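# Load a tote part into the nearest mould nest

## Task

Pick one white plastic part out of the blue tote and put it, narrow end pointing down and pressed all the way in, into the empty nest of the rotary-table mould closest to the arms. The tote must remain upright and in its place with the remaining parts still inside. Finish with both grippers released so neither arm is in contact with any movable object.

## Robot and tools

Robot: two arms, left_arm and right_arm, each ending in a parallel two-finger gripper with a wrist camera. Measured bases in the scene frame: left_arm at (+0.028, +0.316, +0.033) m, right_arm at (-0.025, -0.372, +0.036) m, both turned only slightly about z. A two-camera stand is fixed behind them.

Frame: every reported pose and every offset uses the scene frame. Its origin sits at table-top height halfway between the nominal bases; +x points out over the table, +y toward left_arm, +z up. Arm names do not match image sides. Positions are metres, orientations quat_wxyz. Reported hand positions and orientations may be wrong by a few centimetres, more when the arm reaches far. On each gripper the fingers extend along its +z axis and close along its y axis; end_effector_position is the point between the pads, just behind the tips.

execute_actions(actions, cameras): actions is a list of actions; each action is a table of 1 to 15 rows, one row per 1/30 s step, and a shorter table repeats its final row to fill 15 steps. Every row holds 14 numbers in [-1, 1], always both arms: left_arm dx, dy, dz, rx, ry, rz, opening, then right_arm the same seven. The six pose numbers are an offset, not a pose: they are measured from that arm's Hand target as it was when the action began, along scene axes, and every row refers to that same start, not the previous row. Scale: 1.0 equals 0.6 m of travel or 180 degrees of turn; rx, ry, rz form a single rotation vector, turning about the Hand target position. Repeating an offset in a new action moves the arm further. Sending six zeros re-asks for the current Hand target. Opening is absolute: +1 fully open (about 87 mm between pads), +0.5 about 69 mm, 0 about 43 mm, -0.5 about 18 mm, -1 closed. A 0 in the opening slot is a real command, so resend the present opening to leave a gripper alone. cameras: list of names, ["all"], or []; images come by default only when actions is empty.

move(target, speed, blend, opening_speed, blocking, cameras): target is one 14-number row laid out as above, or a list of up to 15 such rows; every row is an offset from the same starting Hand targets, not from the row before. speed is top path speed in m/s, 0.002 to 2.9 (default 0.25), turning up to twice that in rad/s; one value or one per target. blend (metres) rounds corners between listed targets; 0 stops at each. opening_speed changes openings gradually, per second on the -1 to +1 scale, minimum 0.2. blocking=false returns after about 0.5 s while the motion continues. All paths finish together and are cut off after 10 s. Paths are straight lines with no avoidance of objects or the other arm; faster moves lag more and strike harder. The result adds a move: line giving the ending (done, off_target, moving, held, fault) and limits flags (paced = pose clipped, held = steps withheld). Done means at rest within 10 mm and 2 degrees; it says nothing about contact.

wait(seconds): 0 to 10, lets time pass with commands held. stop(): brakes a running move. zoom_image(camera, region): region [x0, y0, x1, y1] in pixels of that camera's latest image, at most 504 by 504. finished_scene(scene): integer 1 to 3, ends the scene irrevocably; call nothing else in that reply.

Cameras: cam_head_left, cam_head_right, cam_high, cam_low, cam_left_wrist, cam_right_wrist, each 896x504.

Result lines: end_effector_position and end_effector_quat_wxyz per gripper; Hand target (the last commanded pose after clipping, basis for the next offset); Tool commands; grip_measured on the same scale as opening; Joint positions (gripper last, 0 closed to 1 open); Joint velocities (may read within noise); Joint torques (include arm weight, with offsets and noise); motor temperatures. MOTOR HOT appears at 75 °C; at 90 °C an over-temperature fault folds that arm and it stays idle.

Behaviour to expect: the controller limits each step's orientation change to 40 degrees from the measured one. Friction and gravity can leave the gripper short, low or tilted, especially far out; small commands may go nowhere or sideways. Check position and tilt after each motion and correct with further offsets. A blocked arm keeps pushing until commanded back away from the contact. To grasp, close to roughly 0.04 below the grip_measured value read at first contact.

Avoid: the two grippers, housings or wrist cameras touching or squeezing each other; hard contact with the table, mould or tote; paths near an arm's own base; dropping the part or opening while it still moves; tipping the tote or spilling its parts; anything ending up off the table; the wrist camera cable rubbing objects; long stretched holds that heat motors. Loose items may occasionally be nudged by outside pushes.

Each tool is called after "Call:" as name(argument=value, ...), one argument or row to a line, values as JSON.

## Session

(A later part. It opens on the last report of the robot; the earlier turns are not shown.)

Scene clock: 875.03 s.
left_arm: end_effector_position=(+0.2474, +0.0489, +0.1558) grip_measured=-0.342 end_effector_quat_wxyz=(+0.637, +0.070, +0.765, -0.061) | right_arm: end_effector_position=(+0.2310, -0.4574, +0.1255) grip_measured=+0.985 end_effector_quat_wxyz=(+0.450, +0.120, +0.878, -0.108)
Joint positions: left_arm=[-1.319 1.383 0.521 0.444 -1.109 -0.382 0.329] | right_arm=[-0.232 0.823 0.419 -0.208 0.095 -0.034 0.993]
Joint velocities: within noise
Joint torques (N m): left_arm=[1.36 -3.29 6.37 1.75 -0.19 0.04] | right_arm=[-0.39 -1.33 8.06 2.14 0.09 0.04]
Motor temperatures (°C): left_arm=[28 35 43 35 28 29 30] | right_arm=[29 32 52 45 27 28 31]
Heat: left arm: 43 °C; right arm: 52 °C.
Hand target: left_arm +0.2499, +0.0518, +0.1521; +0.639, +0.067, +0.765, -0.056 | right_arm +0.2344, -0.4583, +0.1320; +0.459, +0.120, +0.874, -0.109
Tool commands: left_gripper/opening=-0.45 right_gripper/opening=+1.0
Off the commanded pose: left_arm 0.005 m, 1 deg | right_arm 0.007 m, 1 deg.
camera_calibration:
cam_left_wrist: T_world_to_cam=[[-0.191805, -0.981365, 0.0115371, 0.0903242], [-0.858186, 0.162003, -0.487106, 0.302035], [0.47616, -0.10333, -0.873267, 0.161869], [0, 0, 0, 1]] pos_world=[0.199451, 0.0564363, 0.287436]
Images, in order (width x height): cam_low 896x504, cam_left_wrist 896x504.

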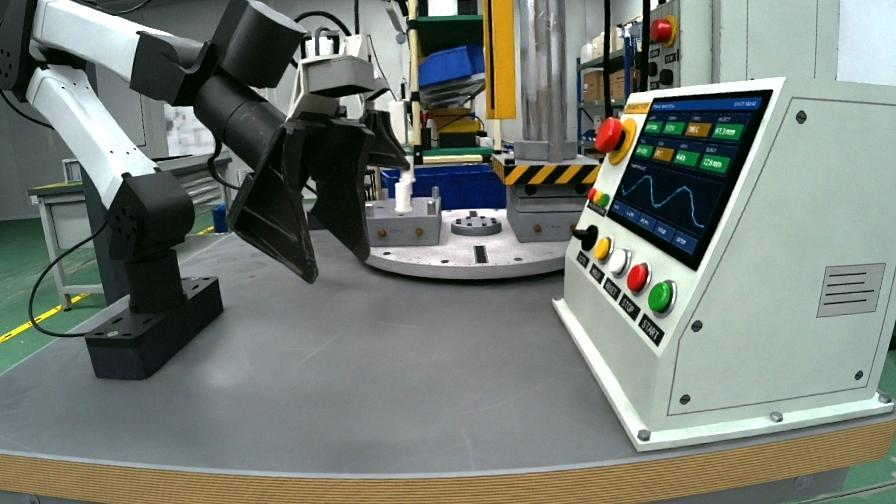

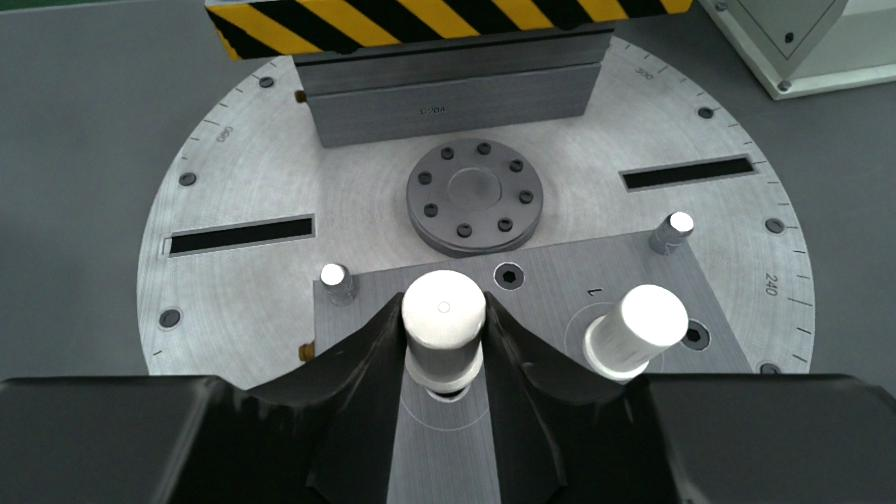

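Call:
zoom_image(
  camera="cam_left_wrist",
  region=[390, 250, 510, 450],
)

Call:
zoom_image(
  camera="cam_low",
  region=[350, 130, 480, 260],
)

Scaled by 2.520 from the camera's 896x504 image, which has a finer 1280x720 frame.

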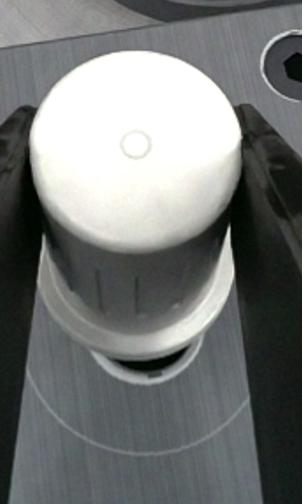

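Scaled by 3.877 from the camera's 896x504 image, which has a finer 1280x720 frame.

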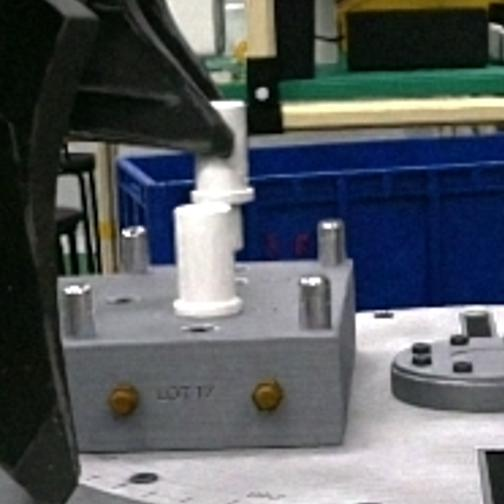

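Call:
move(
  target=[0.002, -0.0025, -0.0167, 0, 0, 0, -0.45, 0, 0, 0, 0, 0, 0, 1],
  speed=0.04,
  cameras=["cam_left_wrist", "cam_low"],
)

Call:
zoom_image(
  camera="cam_left_wrist",
  region=[390, 250, 510, 450],
)

Scene clock: 897.80 s.
left_arm: end_effector_position=(+0.2487, +0.0477, +0.1458) grip_measured=-0.342 end_effector_quat_wxyz=(+0.638, +0.069, +0.765, -0.060) | right_arm: end_effector_position=(+0.2310, -0.4574, +0.1255) grip_measured=+0.985 end_effector_quat_wxyz=(+0.450, +0.120, +0.878, -0.108)
Joint positions: left_arm=[-1.316 1.426 0.503 0.508 -1.109 -0.38 0.329] | right_arm=[-0.232 0.823 0.419 -0.208 0.095 -0.034 0.993]
Joint torques (N m): left_arm=[1.39 -3.44 6.22 1.78 -0.16 0.06] | right_arm=[-0.23 -1.32 8.17 2.15 0.08 0]
Heat: left arm: 43 °C; right arm: 52 °C.
Hand target: left_arm +0.2511, +0.0503, +0.1420; +0.639, +0.067, +0.765, -0.056 | right_arm +0.2344, -0.4583, +0.1320; +0.459, +0.120, +0.874, -0.109
Off the commanded pose: left_arm 0.005 m, 1 deg | right_arm 0.007 m, 1 deg.
move: done
camera_calibration:
cam_left_wrist: T_world_to_cam=[[-0.189218, -0.981869, 0.01141, 0.0888513], [-0.858148, 0.159705, -0.487931, 0.298726], [0.477262, -0.102117, -0.872808, 0.151918], [0, 0, 0, 1]] pos_world=[0.200658, 0.0550457, 0.277339]
Images, in order (width x height): cam_low 896x504, cam_left_wrist 896x504.

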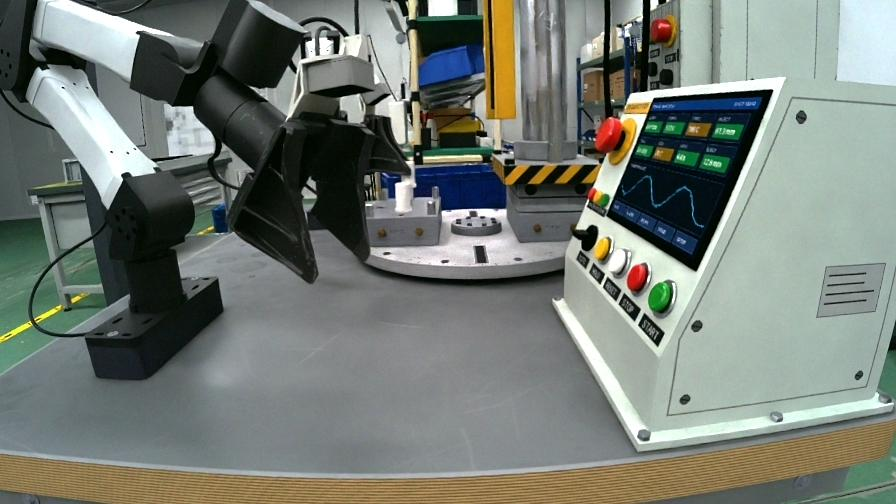

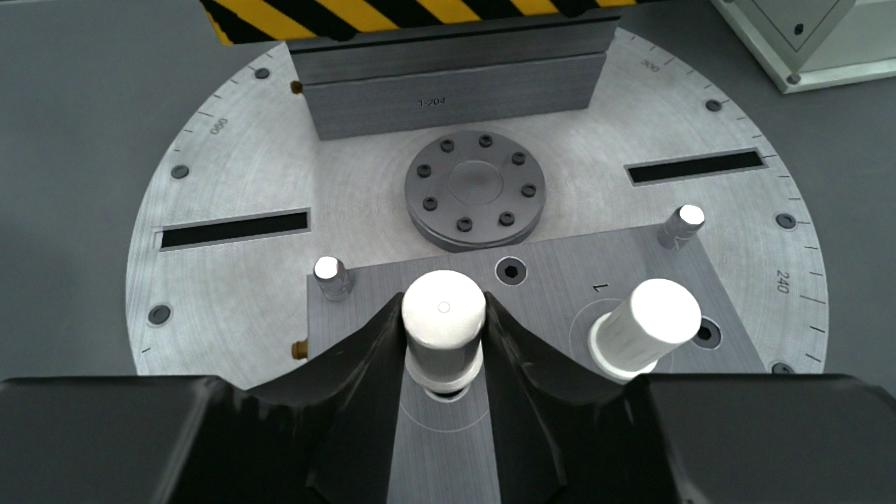

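Scaled by 2.520 from the camera's 896x504 image, which has a finer 1280x720 frame.

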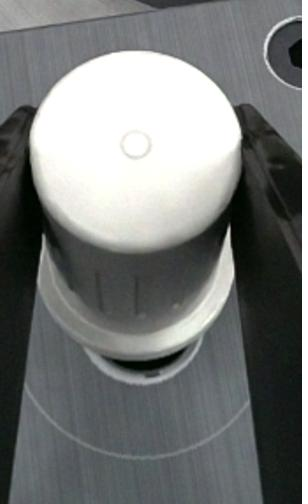

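Call:
move(
  target=[-0.0104, -0.0083, 0, 0, 0, 0, -0.45, 0, 0, 0, 0, 0, 0, 1],
  speed=0.02,
  cameras=["cam_left_wrist"],
)

Call:
zoom_image(
  camera="cam_left_wrist",
  region=[390, 250, 510, 450],
)

Scene clock: 912.60 s.
left_arm: end_effector_position=(+0.2457, +0.0461, +0.1429) grip_measured=-0.342 end_effector_quat_wxyz=(+0.637, +0.072, +0.765, -0.059) | right_arm: end_effector_position=(+0.2310, -0.4574, +0.1255) grip_measured=+0.985 end_effector_quat_wxyz=(+0.450, +0.120, +0.878, -0.108)
Joint positions: left_arm=[-1.329 1.438 0.503 0.508 -1.12 -0.387 0.329] | right_arm=[-0.232 0.823 0.419 -0.208 0.095 -0.034 0.993]
Joint torques (N m): left_arm=[0.09 -3.48 7.71 1.47 -0.32 -0.1] | right_arm=[-0.34 -1.26 8.12 2.12 0.1 0.04]
Heat: left arm: 43 °C; right arm: 52 °C.
Hand target: left_arm +0.2448, +0.0454, +0.1421; +0.639, +0.067, +0.764, -0.056 | right_arm +0.2344, -0.4583, +0.1320; +0.459, +0.120, +0.874, -0.109
Off the commanded pose: left_arm 0.002 m, 1 deg | right_arm 0.007 m, 1 deg.
move: done
camera_calibration:
cam_left_wrist: T_world_to_cam=[[-0.191859, -0.981406, 0.00571535, 0.0882126], [-0.857673, 0.164833, -0.48706, 0.29444], [0.477062, -0.0983486, -0.87335, 0.150717], [0, 0, 0, 1]] pos_world=[0.197556, 0.0528617, 0.274534]
Images, in order (width x height): cam_left_wrist 896x504.

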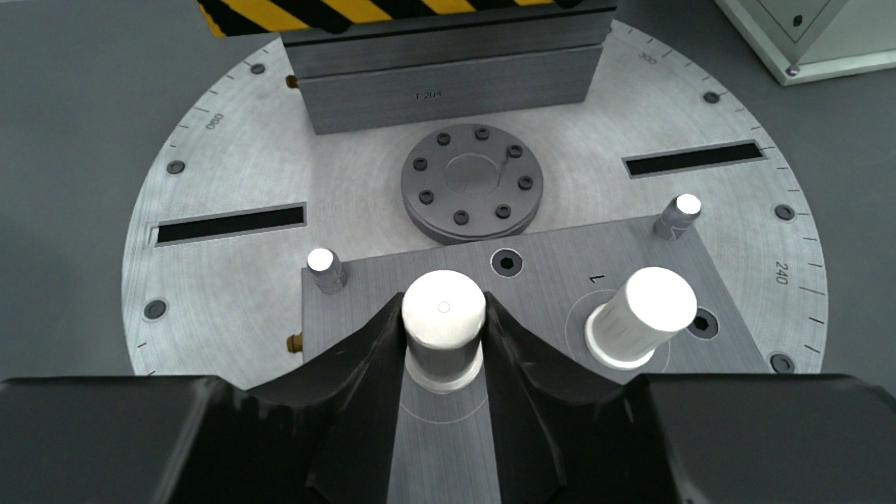

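Scaled by 2.520 from the camera's 896x504 image, which has a finer 1280x720 frame.

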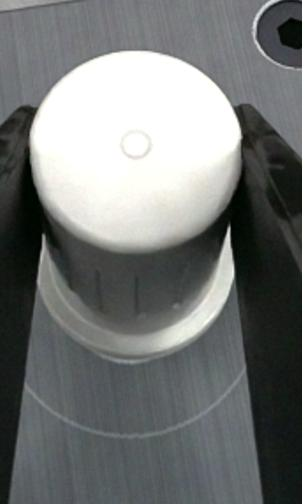

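Call:
zoom_image(
  camera="cam_left_wrist",
  region=[400, 360, 500, 430],
)

Scaled by 5.040 from the camera's 896x504 image, which has a finer 1280x720 frame.

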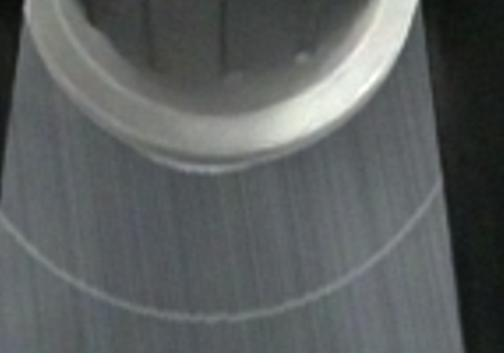

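Call:
move(
  target=[0.0058, 0.0033, -0.02, 0, 0, 0, -0.45, 0, 0, 0, 0, 0, 0, 1],
  speed=0.03,
  cameras=["cam_left_wrist", "cam_low"],
)

Call:
zoom_image(
  camera="cam_left_wrist",
  region=[390, 330, 510, 430],
)

Call:
zoom_image(
  camera="cam_low",
  region=[360, 150, 450, 240],
)

Scene clock: 939.73 s.
left_arm: end_effector_position=(+0.2460, +0.0450, +0.1334) grip_measured=-0.342 end_effector_quat_wxyz=(+0.637, +0.072, +0.765, -0.058) | right_arm: end_effector_position=(+0.2310, -0.4574, +0.1255) grip_measured=+0.985 end_effector_quat_wxyz=(+0.450, +0.120, +0.878, -0.108)
Joint positions: left_arm=[-1.329 1.479 0.488 0.561 -1.12 -0.387 0.329] | right_arm=[-0.232 0.823 0.419 -0.208 0.095 -0.034 0.993]
Joint torques (N m): left_arm=[1.36 -3.59 5.94 1.74 -0.2 -0.01] | right_arm=[-0.25 -1.24 8.03 2.12 0.09 0.01]
Heat: left arm: 43 °C; right arm: 52 °C.
Hand target: left_arm +0.2483, +0.0474, +0.1300; +0.639, +0.067, +0.765, -0.056 | right_arm +0.2344, -0.4583, +0.1320; +0.459, +0.120, +0.874, -0.109
Off the commanded pose: left_arm 0.005 m, 1 deg | right_arm 0.007 m, 1 deg.
move: done
camera_calibration:
cam_left_wrist: T_world_to_cam=[[-0.191075, -0.981566, 0.00418092, 0.0872394], [-0.857957, 0.164941, -0.486523, 0.290291], [0.476865, -0.0965497, -0.873658, 0.142118], [0, 0, 0, 1]] pos_world=[0.197955, 0.0514719, 0.265031]
Images, in order (width x height): cam_low 896x504, cam_left_wrist 896x504.

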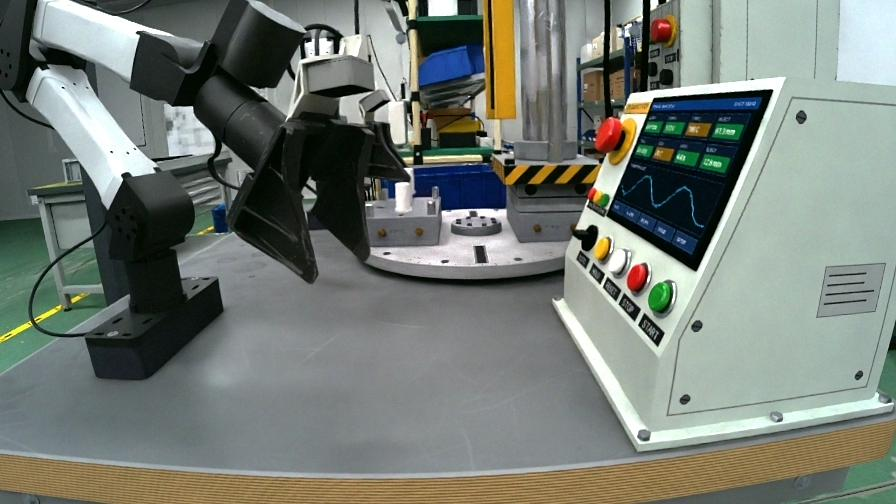

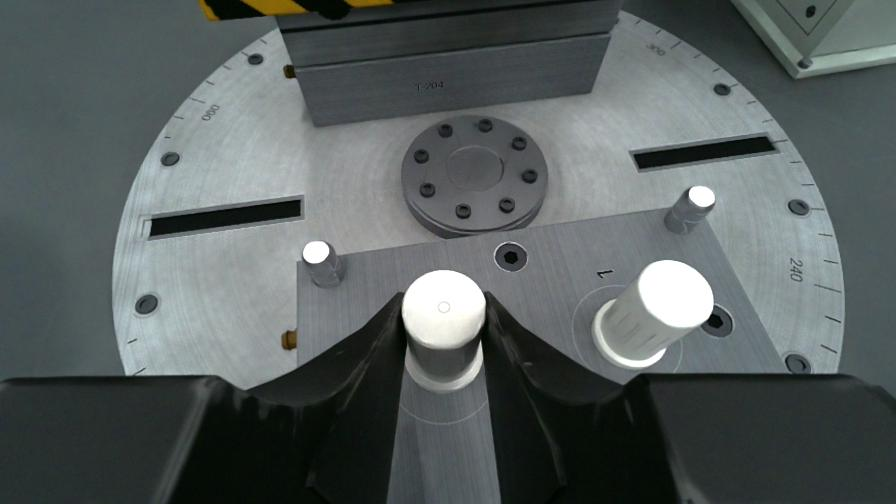

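Scaled by 4.200 from the camera's 896x504 image, which has a finer 1280x720 frame.

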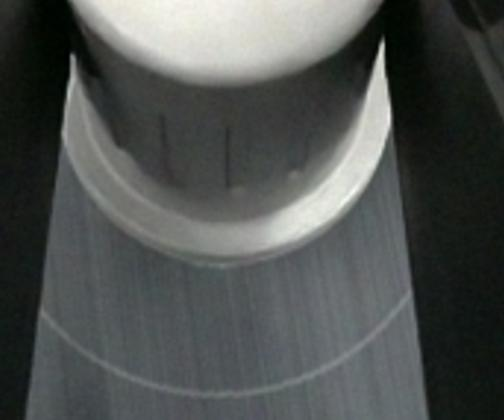

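Scaled by 5.600 from the camera's 896x504 image, which has a finer 1280x720 frame.

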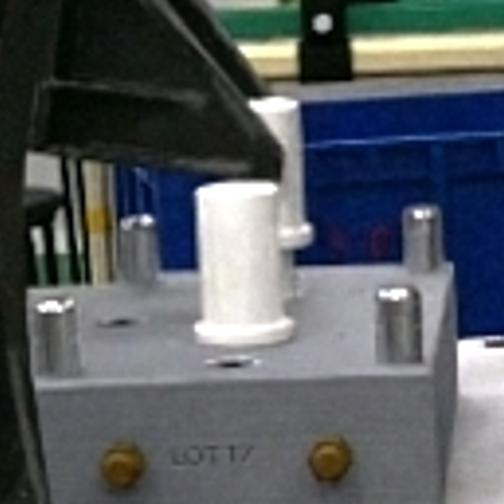

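Call:
move(
  target=[0.001, 0.001, -0.0133, 0, 0, 0, -0.45, 0, 0, 0, 0, 0, 0, 1],
  speed=0.03,
  cameras=["cam_left_wrist", "cam_low"],
)

Call:
zoom_image(
  camera="cam_left_wrist",
  region=[390, 330, 510, 430],
)

Call:
zoom_image(
  camera="cam_low",
  region=[360, 150, 450, 240],
)

Scene clock: 959.43 s.
left_arm: end_effector_position=(+0.2460, +0.0450, +0.1256) grip_measured=-0.342 end_effector_quat_wxyz=(+0.637, +0.072, +0.765, -0.059) | right_arm: end_effector_position=(+0.2310, -0.4574, +0.1255) grip_measured=+0.985 end_effector_quat_wxyz=(+0.450, +0.120, +0.878, -0.108)
Joint positions: left_arm=[-1.329 1.51 0.471 0.613 -1.12 -0.387 0.329] | right_arm=[-0.232 0.823 0.419 -0.208 0.095 -0.034 0.993]
Joint torques (N m): left_arm=[1.55 -3.7 5.68 1.76 -0.16 0.02] | right_arm=[-0.28 -1.25 8.2 2.13 0.07 0.03]
Heat: left arm: 44 °C; right arm: 52 °C.
Hand target: left_arm +0.2489, +0.0479, +0.1221; +0.639, +0.067, +0.764, -0.056 | right_arm +0.2344, -0.4583, +0.1320; +0.459, +0.120, +0.874, -0.109
Off the commanded pose: left_arm 0.005 m, 1 deg | right_arm 0.007 m, 1 deg.
move: done
camera_calibration:
cam_left_wrist: T_world_to_cam=[[-0.191052, -0.981557, 0.00666268, 0.0868936], [-0.857683, 0.163632, -0.487447, 0.28657], [0.477367, -0.0988424, -0.873127, 0.135178], [0, 0, 0, 1]] pos_world=[0.197858, 0.0517602, 0.257136]
Images, in order (width x height): cam_low 896x504, cam_left_wrist 896x504.

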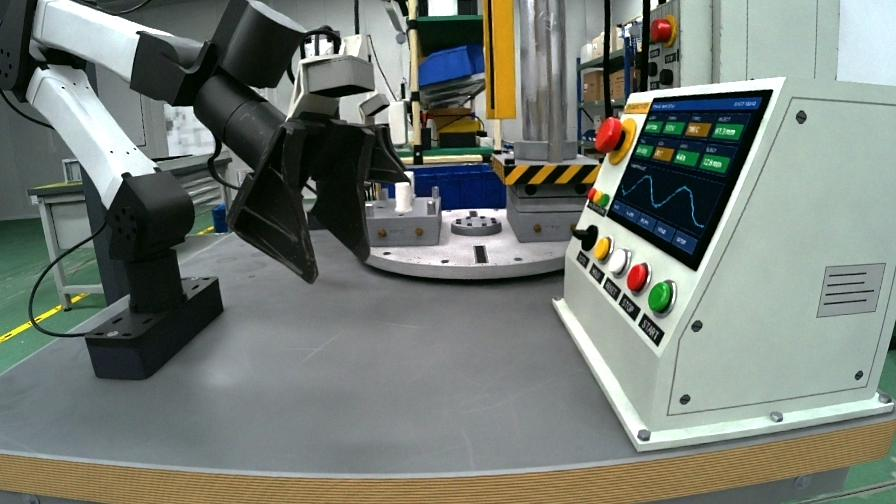

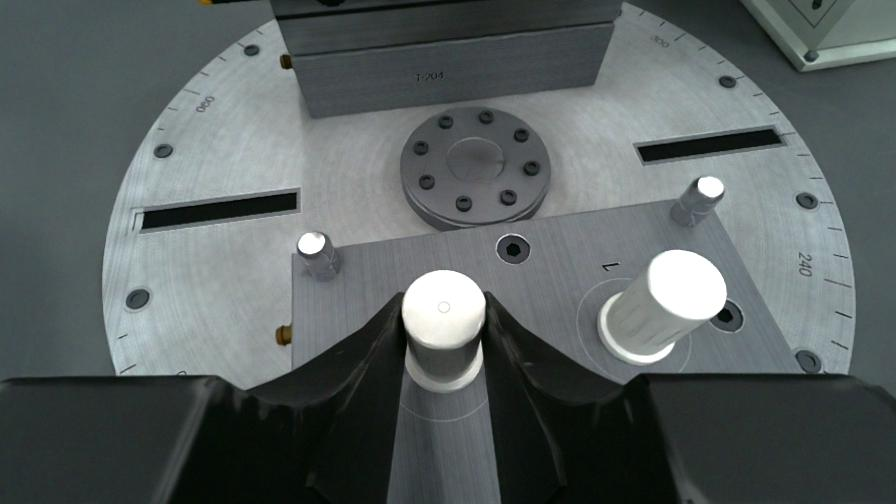

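Scaled by 4.200 from the camera's 896x504 image, which has a finer 1280x720 frame.

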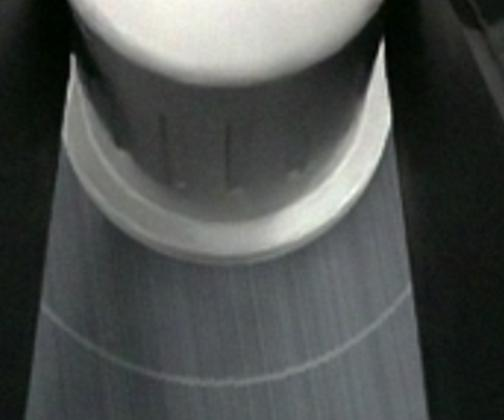

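Scaled by 5.600 from the camera's 896x504 image, which has a finer 1280x720 frame.

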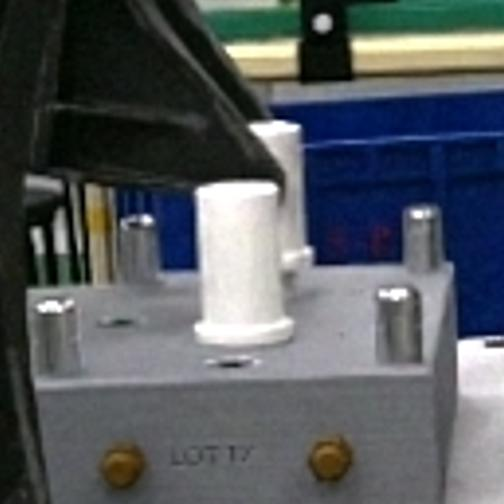

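Call:
move(
  target=[0, 0, -0.0117, 0, 0, 0, -0.45, 0, 0, 0, 0, 0, 0, 1],
  speed=0.03,
  cameras=["cam_left_wrist", "cam_low"],
)

Call:
zoom_image(
  camera="cam_low",
  region=[360, 150, 450, 240],
)

Scene clock: 965.27 s.
left_arm: end_effector_position=(+0.2466, +0.0454, +0.1183) grip_measured=-0.342 end_effector_quat_wxyz=(+0.637, +0.071, +0.765, -0.058) | right_arm: end_effector_position=(+0.2310, -0.4574, +0.1255) grip_measured=+0.985 end_effector_quat_wxyz=(+0.450, +0.120, +0.878, -0.108)
Joint positions: left_arm=[-1.327 1.541 0.458 0.655 -1.12 -0.387 0.329] | right_arm=[-0.232 0.823 0.419 -0.208 0.095 -0.034 0.993]
Joint torques (N m): left_arm=[1.37 -3.78 5.48 1.77 -0.16 0.01] | right_arm=[-0.31 -1.17 8.1 2.15 0.1 0.02]
Heat: left arm: 44 °C; right arm: 52 °C.
Hand target: left_arm +0.2489, +0.0479, +0.1151; +0.639, +0.067, +0.764, -0.056 | right_arm +0.2344, -0.4583, +0.1320; +0.459, +0.120, +0.874, -0.109
Off the commanded pose: left_arm 0.005 m, 1 deg | right_arm 0.007 m, 1 deg.
move: done
camera_calibration:
cam_left_wrist: T_world_to_cam=[[-0.188781, -0.982001, 0.00591705, 0.0871215], [-0.858174, 0.162042, -0.487114, 0.283621], [0.477388, -0.097036, -0.873318, 0.128583], [0, 0, 0, 1]] pos_world=[0.198459, 0.0520722, 0.249934]
Images, in order (width x height): cam_low 896x504, cam_left_wrist 896x504.

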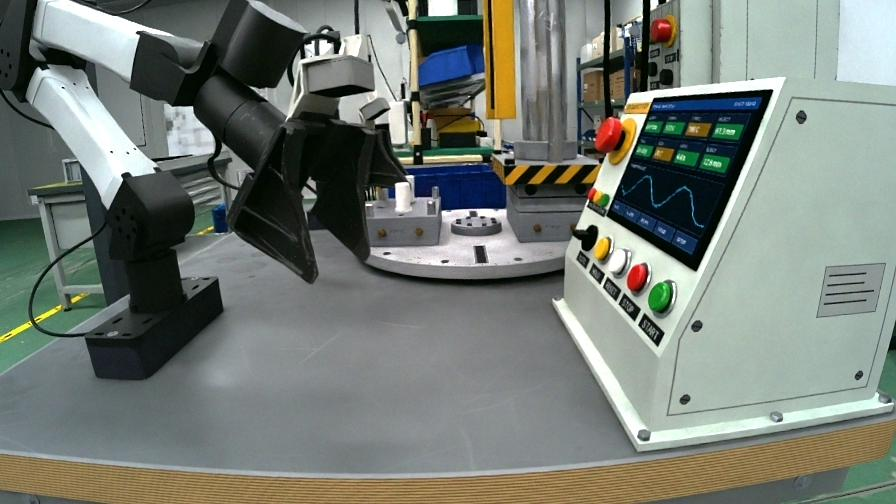

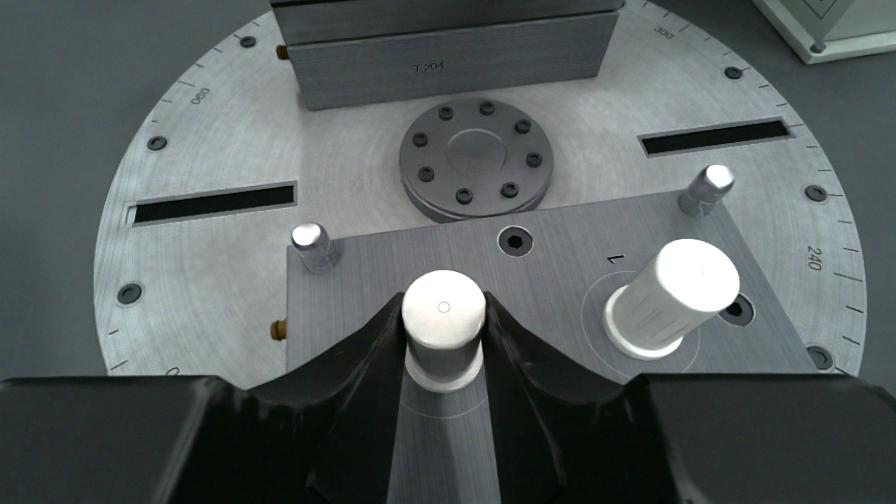

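Scaled by 5.600 from the camera's 896x504 image, which has a finer 1280x720 frame.

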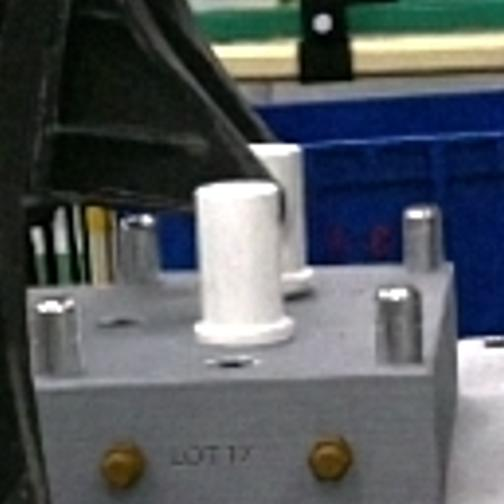

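Call:
move(
  target=[-0.001, -0.001, -0.01, 0, 0, 0, -0.45, 0, 0, 0, 0, 0, 0, 1],
  speed=0.025,
  cameras=["cam_left_wrist", "cam_low"],
)

Call:
zoom_image(
  camera="cam_low",
  region=[360, 150, 450, 240],
)

Scene clock: 971.37 s.
left_arm: end_effector_position=(+0.2474, +0.0461, +0.1151) grip_measured=-0.342 end_effector_quat_wxyz=(+0.640, +0.066, +0.763, -0.057) | right_arm: end_effector_position=(+0.2310, -0.4574, +0.1255) grip_measured=+0.985 end_effector_quat_wxyz=(+0.450, +0.120, +0.878, -0.108)
Joint positions: left_arm=[-1.327 1.564 0.45 0.696 -1.13 -0.385 0.329] | right_arm=[-0.232 0.823 0.419 -0.208 0.095 -0.034 0.993]
Joint torques (N m): left_arm=[1.11 -3.36 5.39 1.7 -0.09 -0.01] | right_arm=[-0.36 -1.2 8.1 2.1 0.1 0.01]
Heat: left arm: 43 °C; right arm: 52 °C.
Hand target: left_arm +0.2483, +0.0473, +0.1090; +0.639, +0.067, +0.764, -0.056 | right_arm +0.2344, -0.4583, +0.1320; +0.459, +0.120, +0.874, -0.109
Off the commanded pose: left_arm 0.006 m, 0 deg | right_arm 0.007 m, 1 deg.
move: done
camera_calibration:
cam_left_wrist: T_world_to_cam=[[-0.180409, -0.983536, 0.0104437, 0.0854235], [-0.856334, 0.151836, -0.493597, 0.283438], [0.483885, -0.0979929, -0.869628, 0.123445], [0, 0, 0, 1]] pos_world=[0.198396, 0.0530778, 0.246364]
Images, in order (width x height): cam_low 896x504, cam_left_wrist 896x504.

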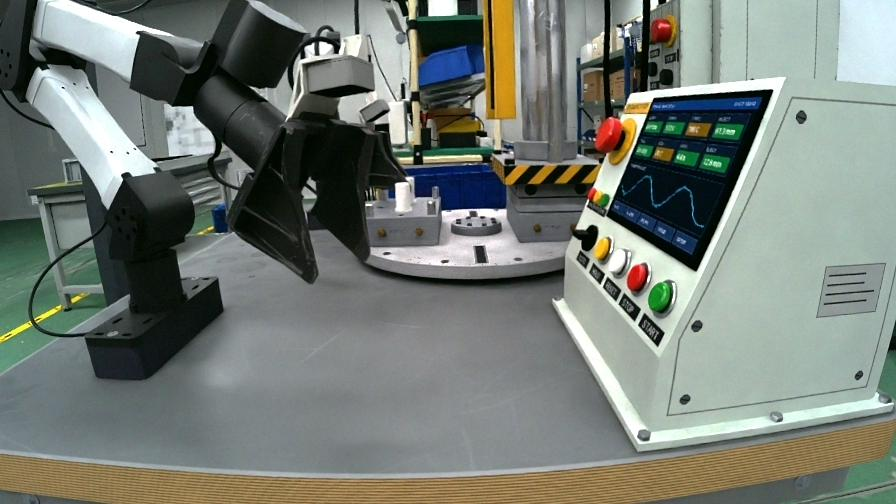

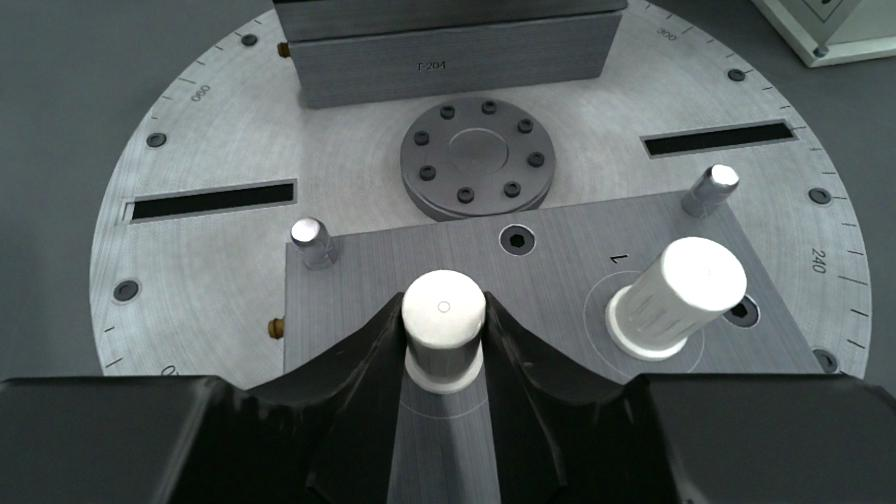

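Scaled by 5.600 from the camera's 896x504 image, which has a finer 1280x720 frame.

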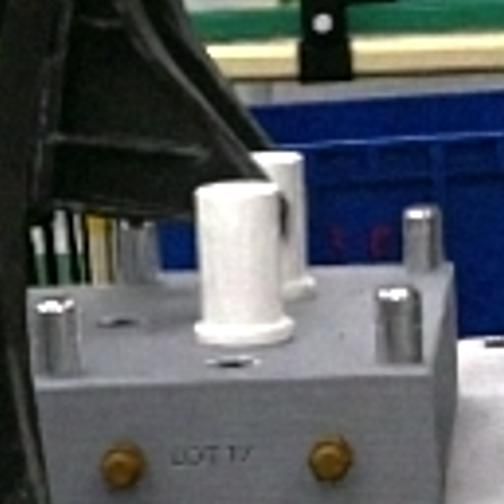

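Call:
move(
  target=[0, 0, -0.0067, 0, 0, 0, -0.45, 0, 0, 0, 0, 0, 0, 1],
  speed=0.025,
  cameras=["cam_left_wrist", "cam_low"],
)

Call:
zoom_image(
  camera="cam_low",
  region=[360, 150, 450, 240],
)

Call:
zoom_image(
  camera="cam_left_wrist",
  region=[390, 330, 510, 430],
)

Scene clock: 978.30 s.
left_arm: end_effector_position=(+0.2483, +0.0461, +0.1150) grip_measured=-0.342 end_effector_quat_wxyz=(+0.644, +0.061, +0.760, -0.058) | right_arm: end_effector_position=(+0.2310, -0.4574, +0.1255) grip_measured=+0.985 end_effector_quat_wxyz=(+0.450, +0.120, +0.878, -0.108)
Joint positions: left_arm=[-1.327 1.577 0.445 0.73 -1.139 -0.379 0.329] | right_arm=[-0.232 0.823 0.419 -0.208 0.095 -0.034 0.993]
Joint torques (N m): left_arm=[1.09 -3 5.11 1.61 0.01 -0.09] | right_arm=[-0.31 -1.29 8.05 2.09 0.09 0.02]
Heat: left arm: 43 °C; right arm: 52 °C.
Hand target: left_arm +0.2483, +0.0473, +0.1051; +0.639, +0.067, +0.764, -0.056 | right_arm +0.2344, -0.4583, +0.1320; +0.459, +0.120, +0.874, -0.109
Off the commanded pose: left_arm 0.010 m, 1 deg | right_arm 0.007 m, 1 deg.
move: done
camera_calibration:
cam_left_wrist: T_world_to_cam=[[-0.173919, -0.984593, 0.0181211, 0.0831361], [-0.85331, 0.141493, -0.501838, 0.284791], [0.491543, -0.102742, -0.864772, 0.120714], [0, 0, 0, 1]] pos_world=[0.198138, 0.0539619, 0.245802]
Images, in order (width x height): cam_low 896x504, cam_left_wrist 896x504.

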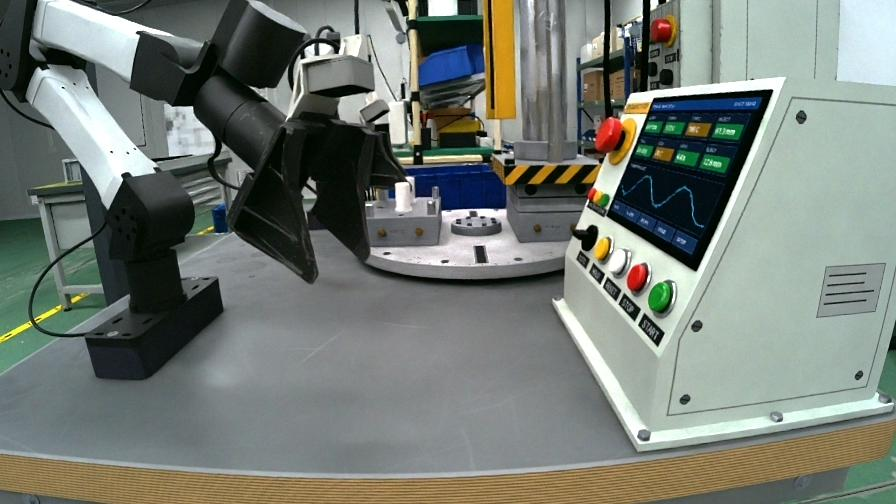

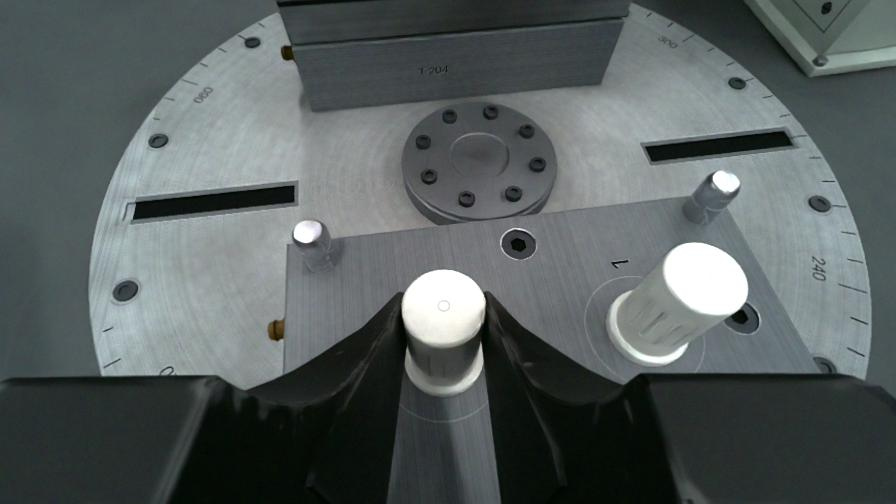

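Scaled by 5.600 from the camera's 896x504 image, which has a finer 1280x720 frame.

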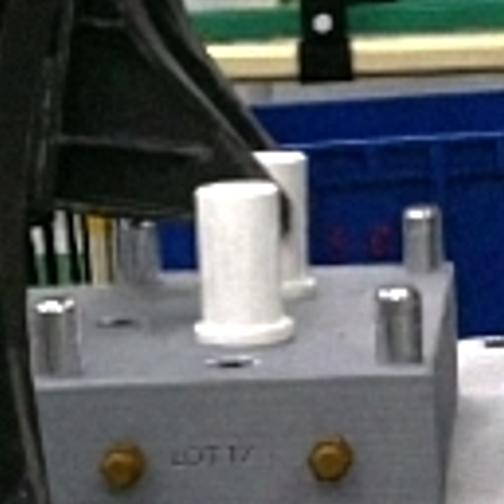

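Scaled by 4.200 from the camera's 896x504 image, which has a finer 1280x720 frame.

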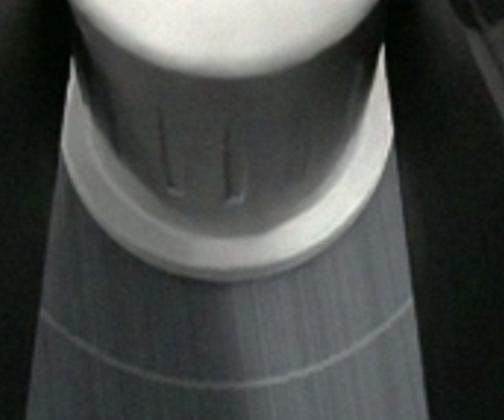

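Call:
move(
  target=[
    [0, 0, 0.0145, 0, 0, 0, -0.45, 0, 0, 0, 0, 0, 0, 1],
    [0, 0, 0.0145, 0, 0, 0, -0.05, 0, 0, 0, 0, 0, 0, 1],
  ],
  speed=0.03,
  opening_speed=0.3,
  cameras=["cam_left_wrist", "cam_low"],
)

Call:
zoom_image(
  camera="cam_low",
  region=[360, 150, 450, 240],
)

Call:
zoom_image(
  camera="cam_left_wrist",
  region=[360, 230, 560, 430],
)

Scene clock: 989.83 s.
left_arm: end_effector_position=(+0.2474, +0.0485, +0.1116) grip_measured=-0.050 end_effector_quat_wxyz=(+0.640, +0.070, +0.763, -0.049) | right_arm: end_effector_position=(+0.2310, -0.4574, +0.1255) grip_measured=+0.985 end_effector_quat_wxyz=(+0.450, +0.120, +0.878, -0.108)
Joint positions: left_arm=[-1.327 1.574 0.445 0.7 -1.136 -0.379 0.475] | right_arm=[-0.232 0.823 0.419 -0.208 0.095 -0.034 0.993]
Joint torques (N m): left_arm=[1.14 -5.67 6.41 1.42 -0.03 -0.06] | right_arm=[-0.39 -1.32 8.17 2.14 0.09 0.04]
Heat: left arm: 43 °C; right arm: 52 °C.
Hand target: left_arm +0.2483, +0.0473, +0.1138; +0.639, +0.067, +0.764, -0.056 | right_arm +0.2344, -0.4583, +0.1320; +0.459, +0.120, +0.874, -0.109
Off the commanded pose: left_arm 0.003 m, 1 deg | right_arm 0.007 m, 1 deg.
move: done
camera_calibration:
cam_left_wrist: T_world_to_cam=[[-0.176657, -0.984248, -0.00699241, 0.0888653], [-0.856579, 0.157234, -0.491478, 0.280889], [0.484835, -0.0808334, -0.870862, 0.119627], [0, 0, 0, 1]] pos_world=[0.198302, 0.0529701, 0.242851]
Images, in order (width x height): cam_low 896x504, cam_left_wrist 896x504.

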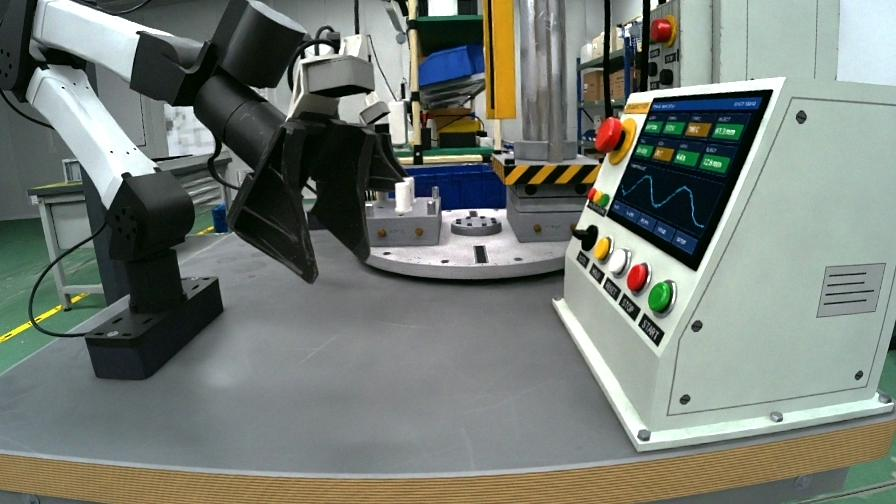

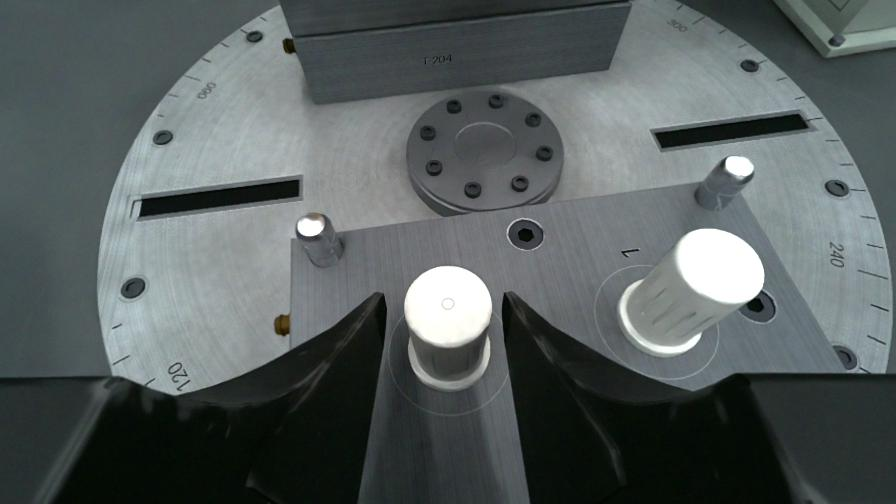

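Scaled by 5.600 from the camera's 896x504 image, which has a finer 1280x720 frame.

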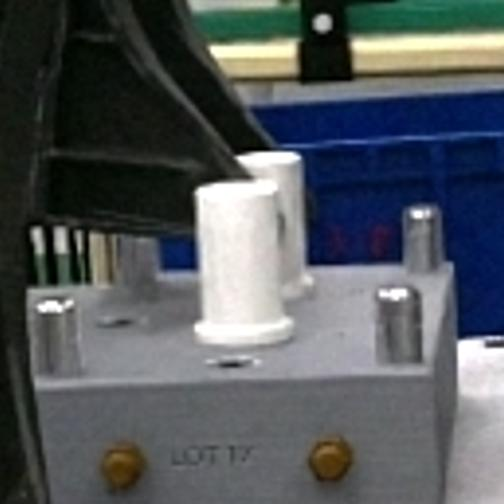

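Scaled by 2.520 from the camera's 896x504 image, which has a finer 1280x720 frame.

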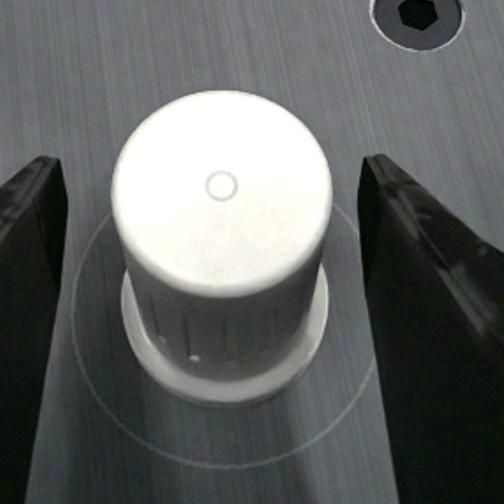

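Call:
move(
  target=[0, -0.001, 0.025, 0, 0, 0, -0.05, 0, 0, 0, 0, 0, 0, 1],
  speed=0.03,
  cameras=["cam_left_wrist", "cam_low"],
)

Call:
zoom_image(
  camera="cam_left_wrist",
  region=[360, 230, 560, 430],
)

Scene clock: 1002.03 s.
left_arm: end_effector_position=(+0.2462, +0.0538, +0.1170) grip_measured=-0.050 end_effector_quat_wxyz=(+0.636, +0.080, +0.766, -0.038) | right_arm: end_effector_position=(+0.2310, -0.4574, +0.1255) grip_measured=+0.985 end_effector_quat_wxyz=(+0.450, +0.120, +0.878, -0.108)
Joint positions: left_arm=[-1.327 1.523 0.453 0.609 -1.135 -0.379 0.475] | right_arm=[-0.232 0.823 0.419 -0.208 0.095 -0.034 0.993]
Joint torques (N m): left_arm=[1.06 -6.42 8.62 1.42 -0.06 -0.06] | right_arm=[-0.31 -1.18 8.16 2.14 0.11 0.03]
Heat: left arm: 43 °C; right arm: 52 °C.
Hand target: left_arm +0.2483, +0.0467, +0.1287; +0.639, +0.067, +0.765, -0.056 | right_arm +0.2344, -0.4583, +0.1320; +0.459, +0.120, +0.874, -0.109
Off the commanded pose: left_arm 0.014 m, 3 deg | right_arm 0.007 m, 1 deg.
move: off_target (left_arm)
camera_calibration:
cam_left_wrist: T_world_to_cam=[[-0.177174, -0.983522, -0.0359702, 0.0973376], [-0.860109, 0.172499, -0.480058, 0.280363], [0.478352, -0.0541154, -0.876499, 0.126307], [0, 0, 0, 1]] pos_world=[0.197969, 0.0542065, 0.2488]
Images, in order (width x height): cam_low 896x504, cam_left_wrist 896x504.

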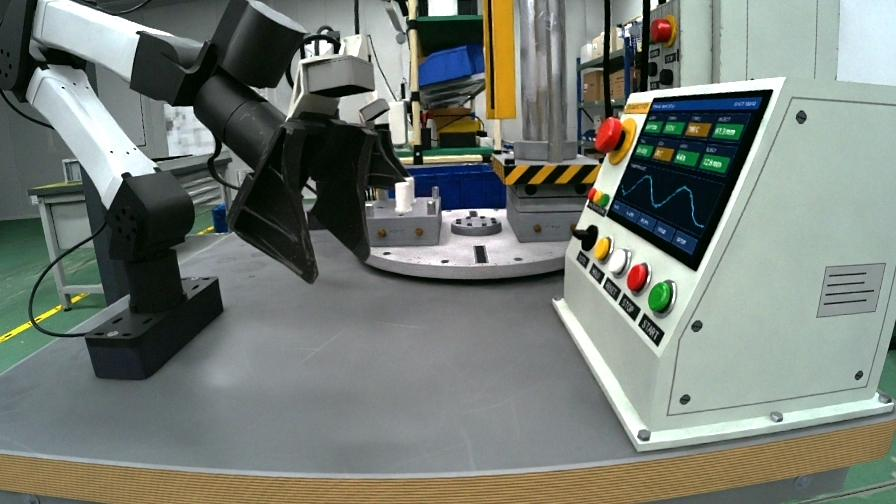

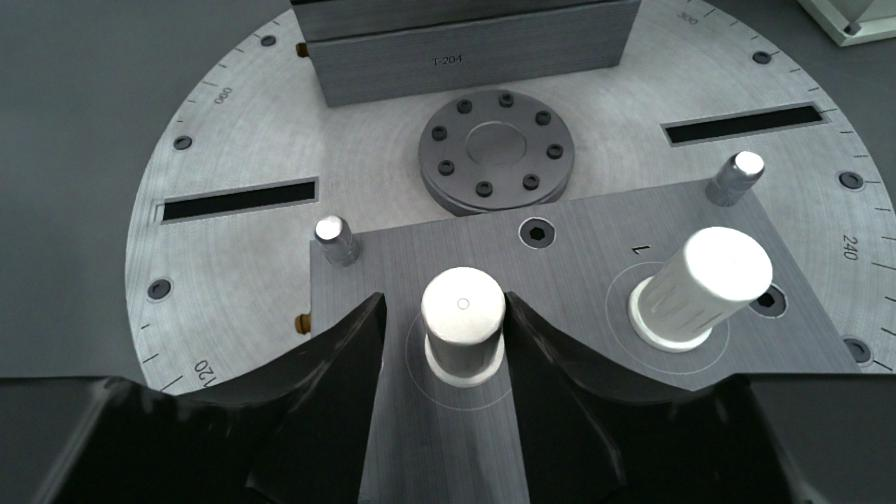

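Scaled by 2.520 from the camera's 896x504 image, which has a finer 1280x720 frame.

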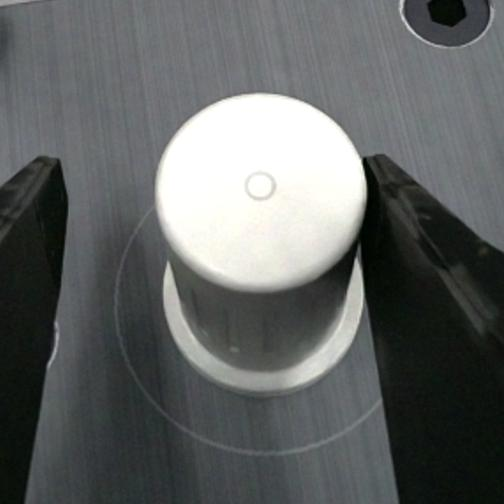

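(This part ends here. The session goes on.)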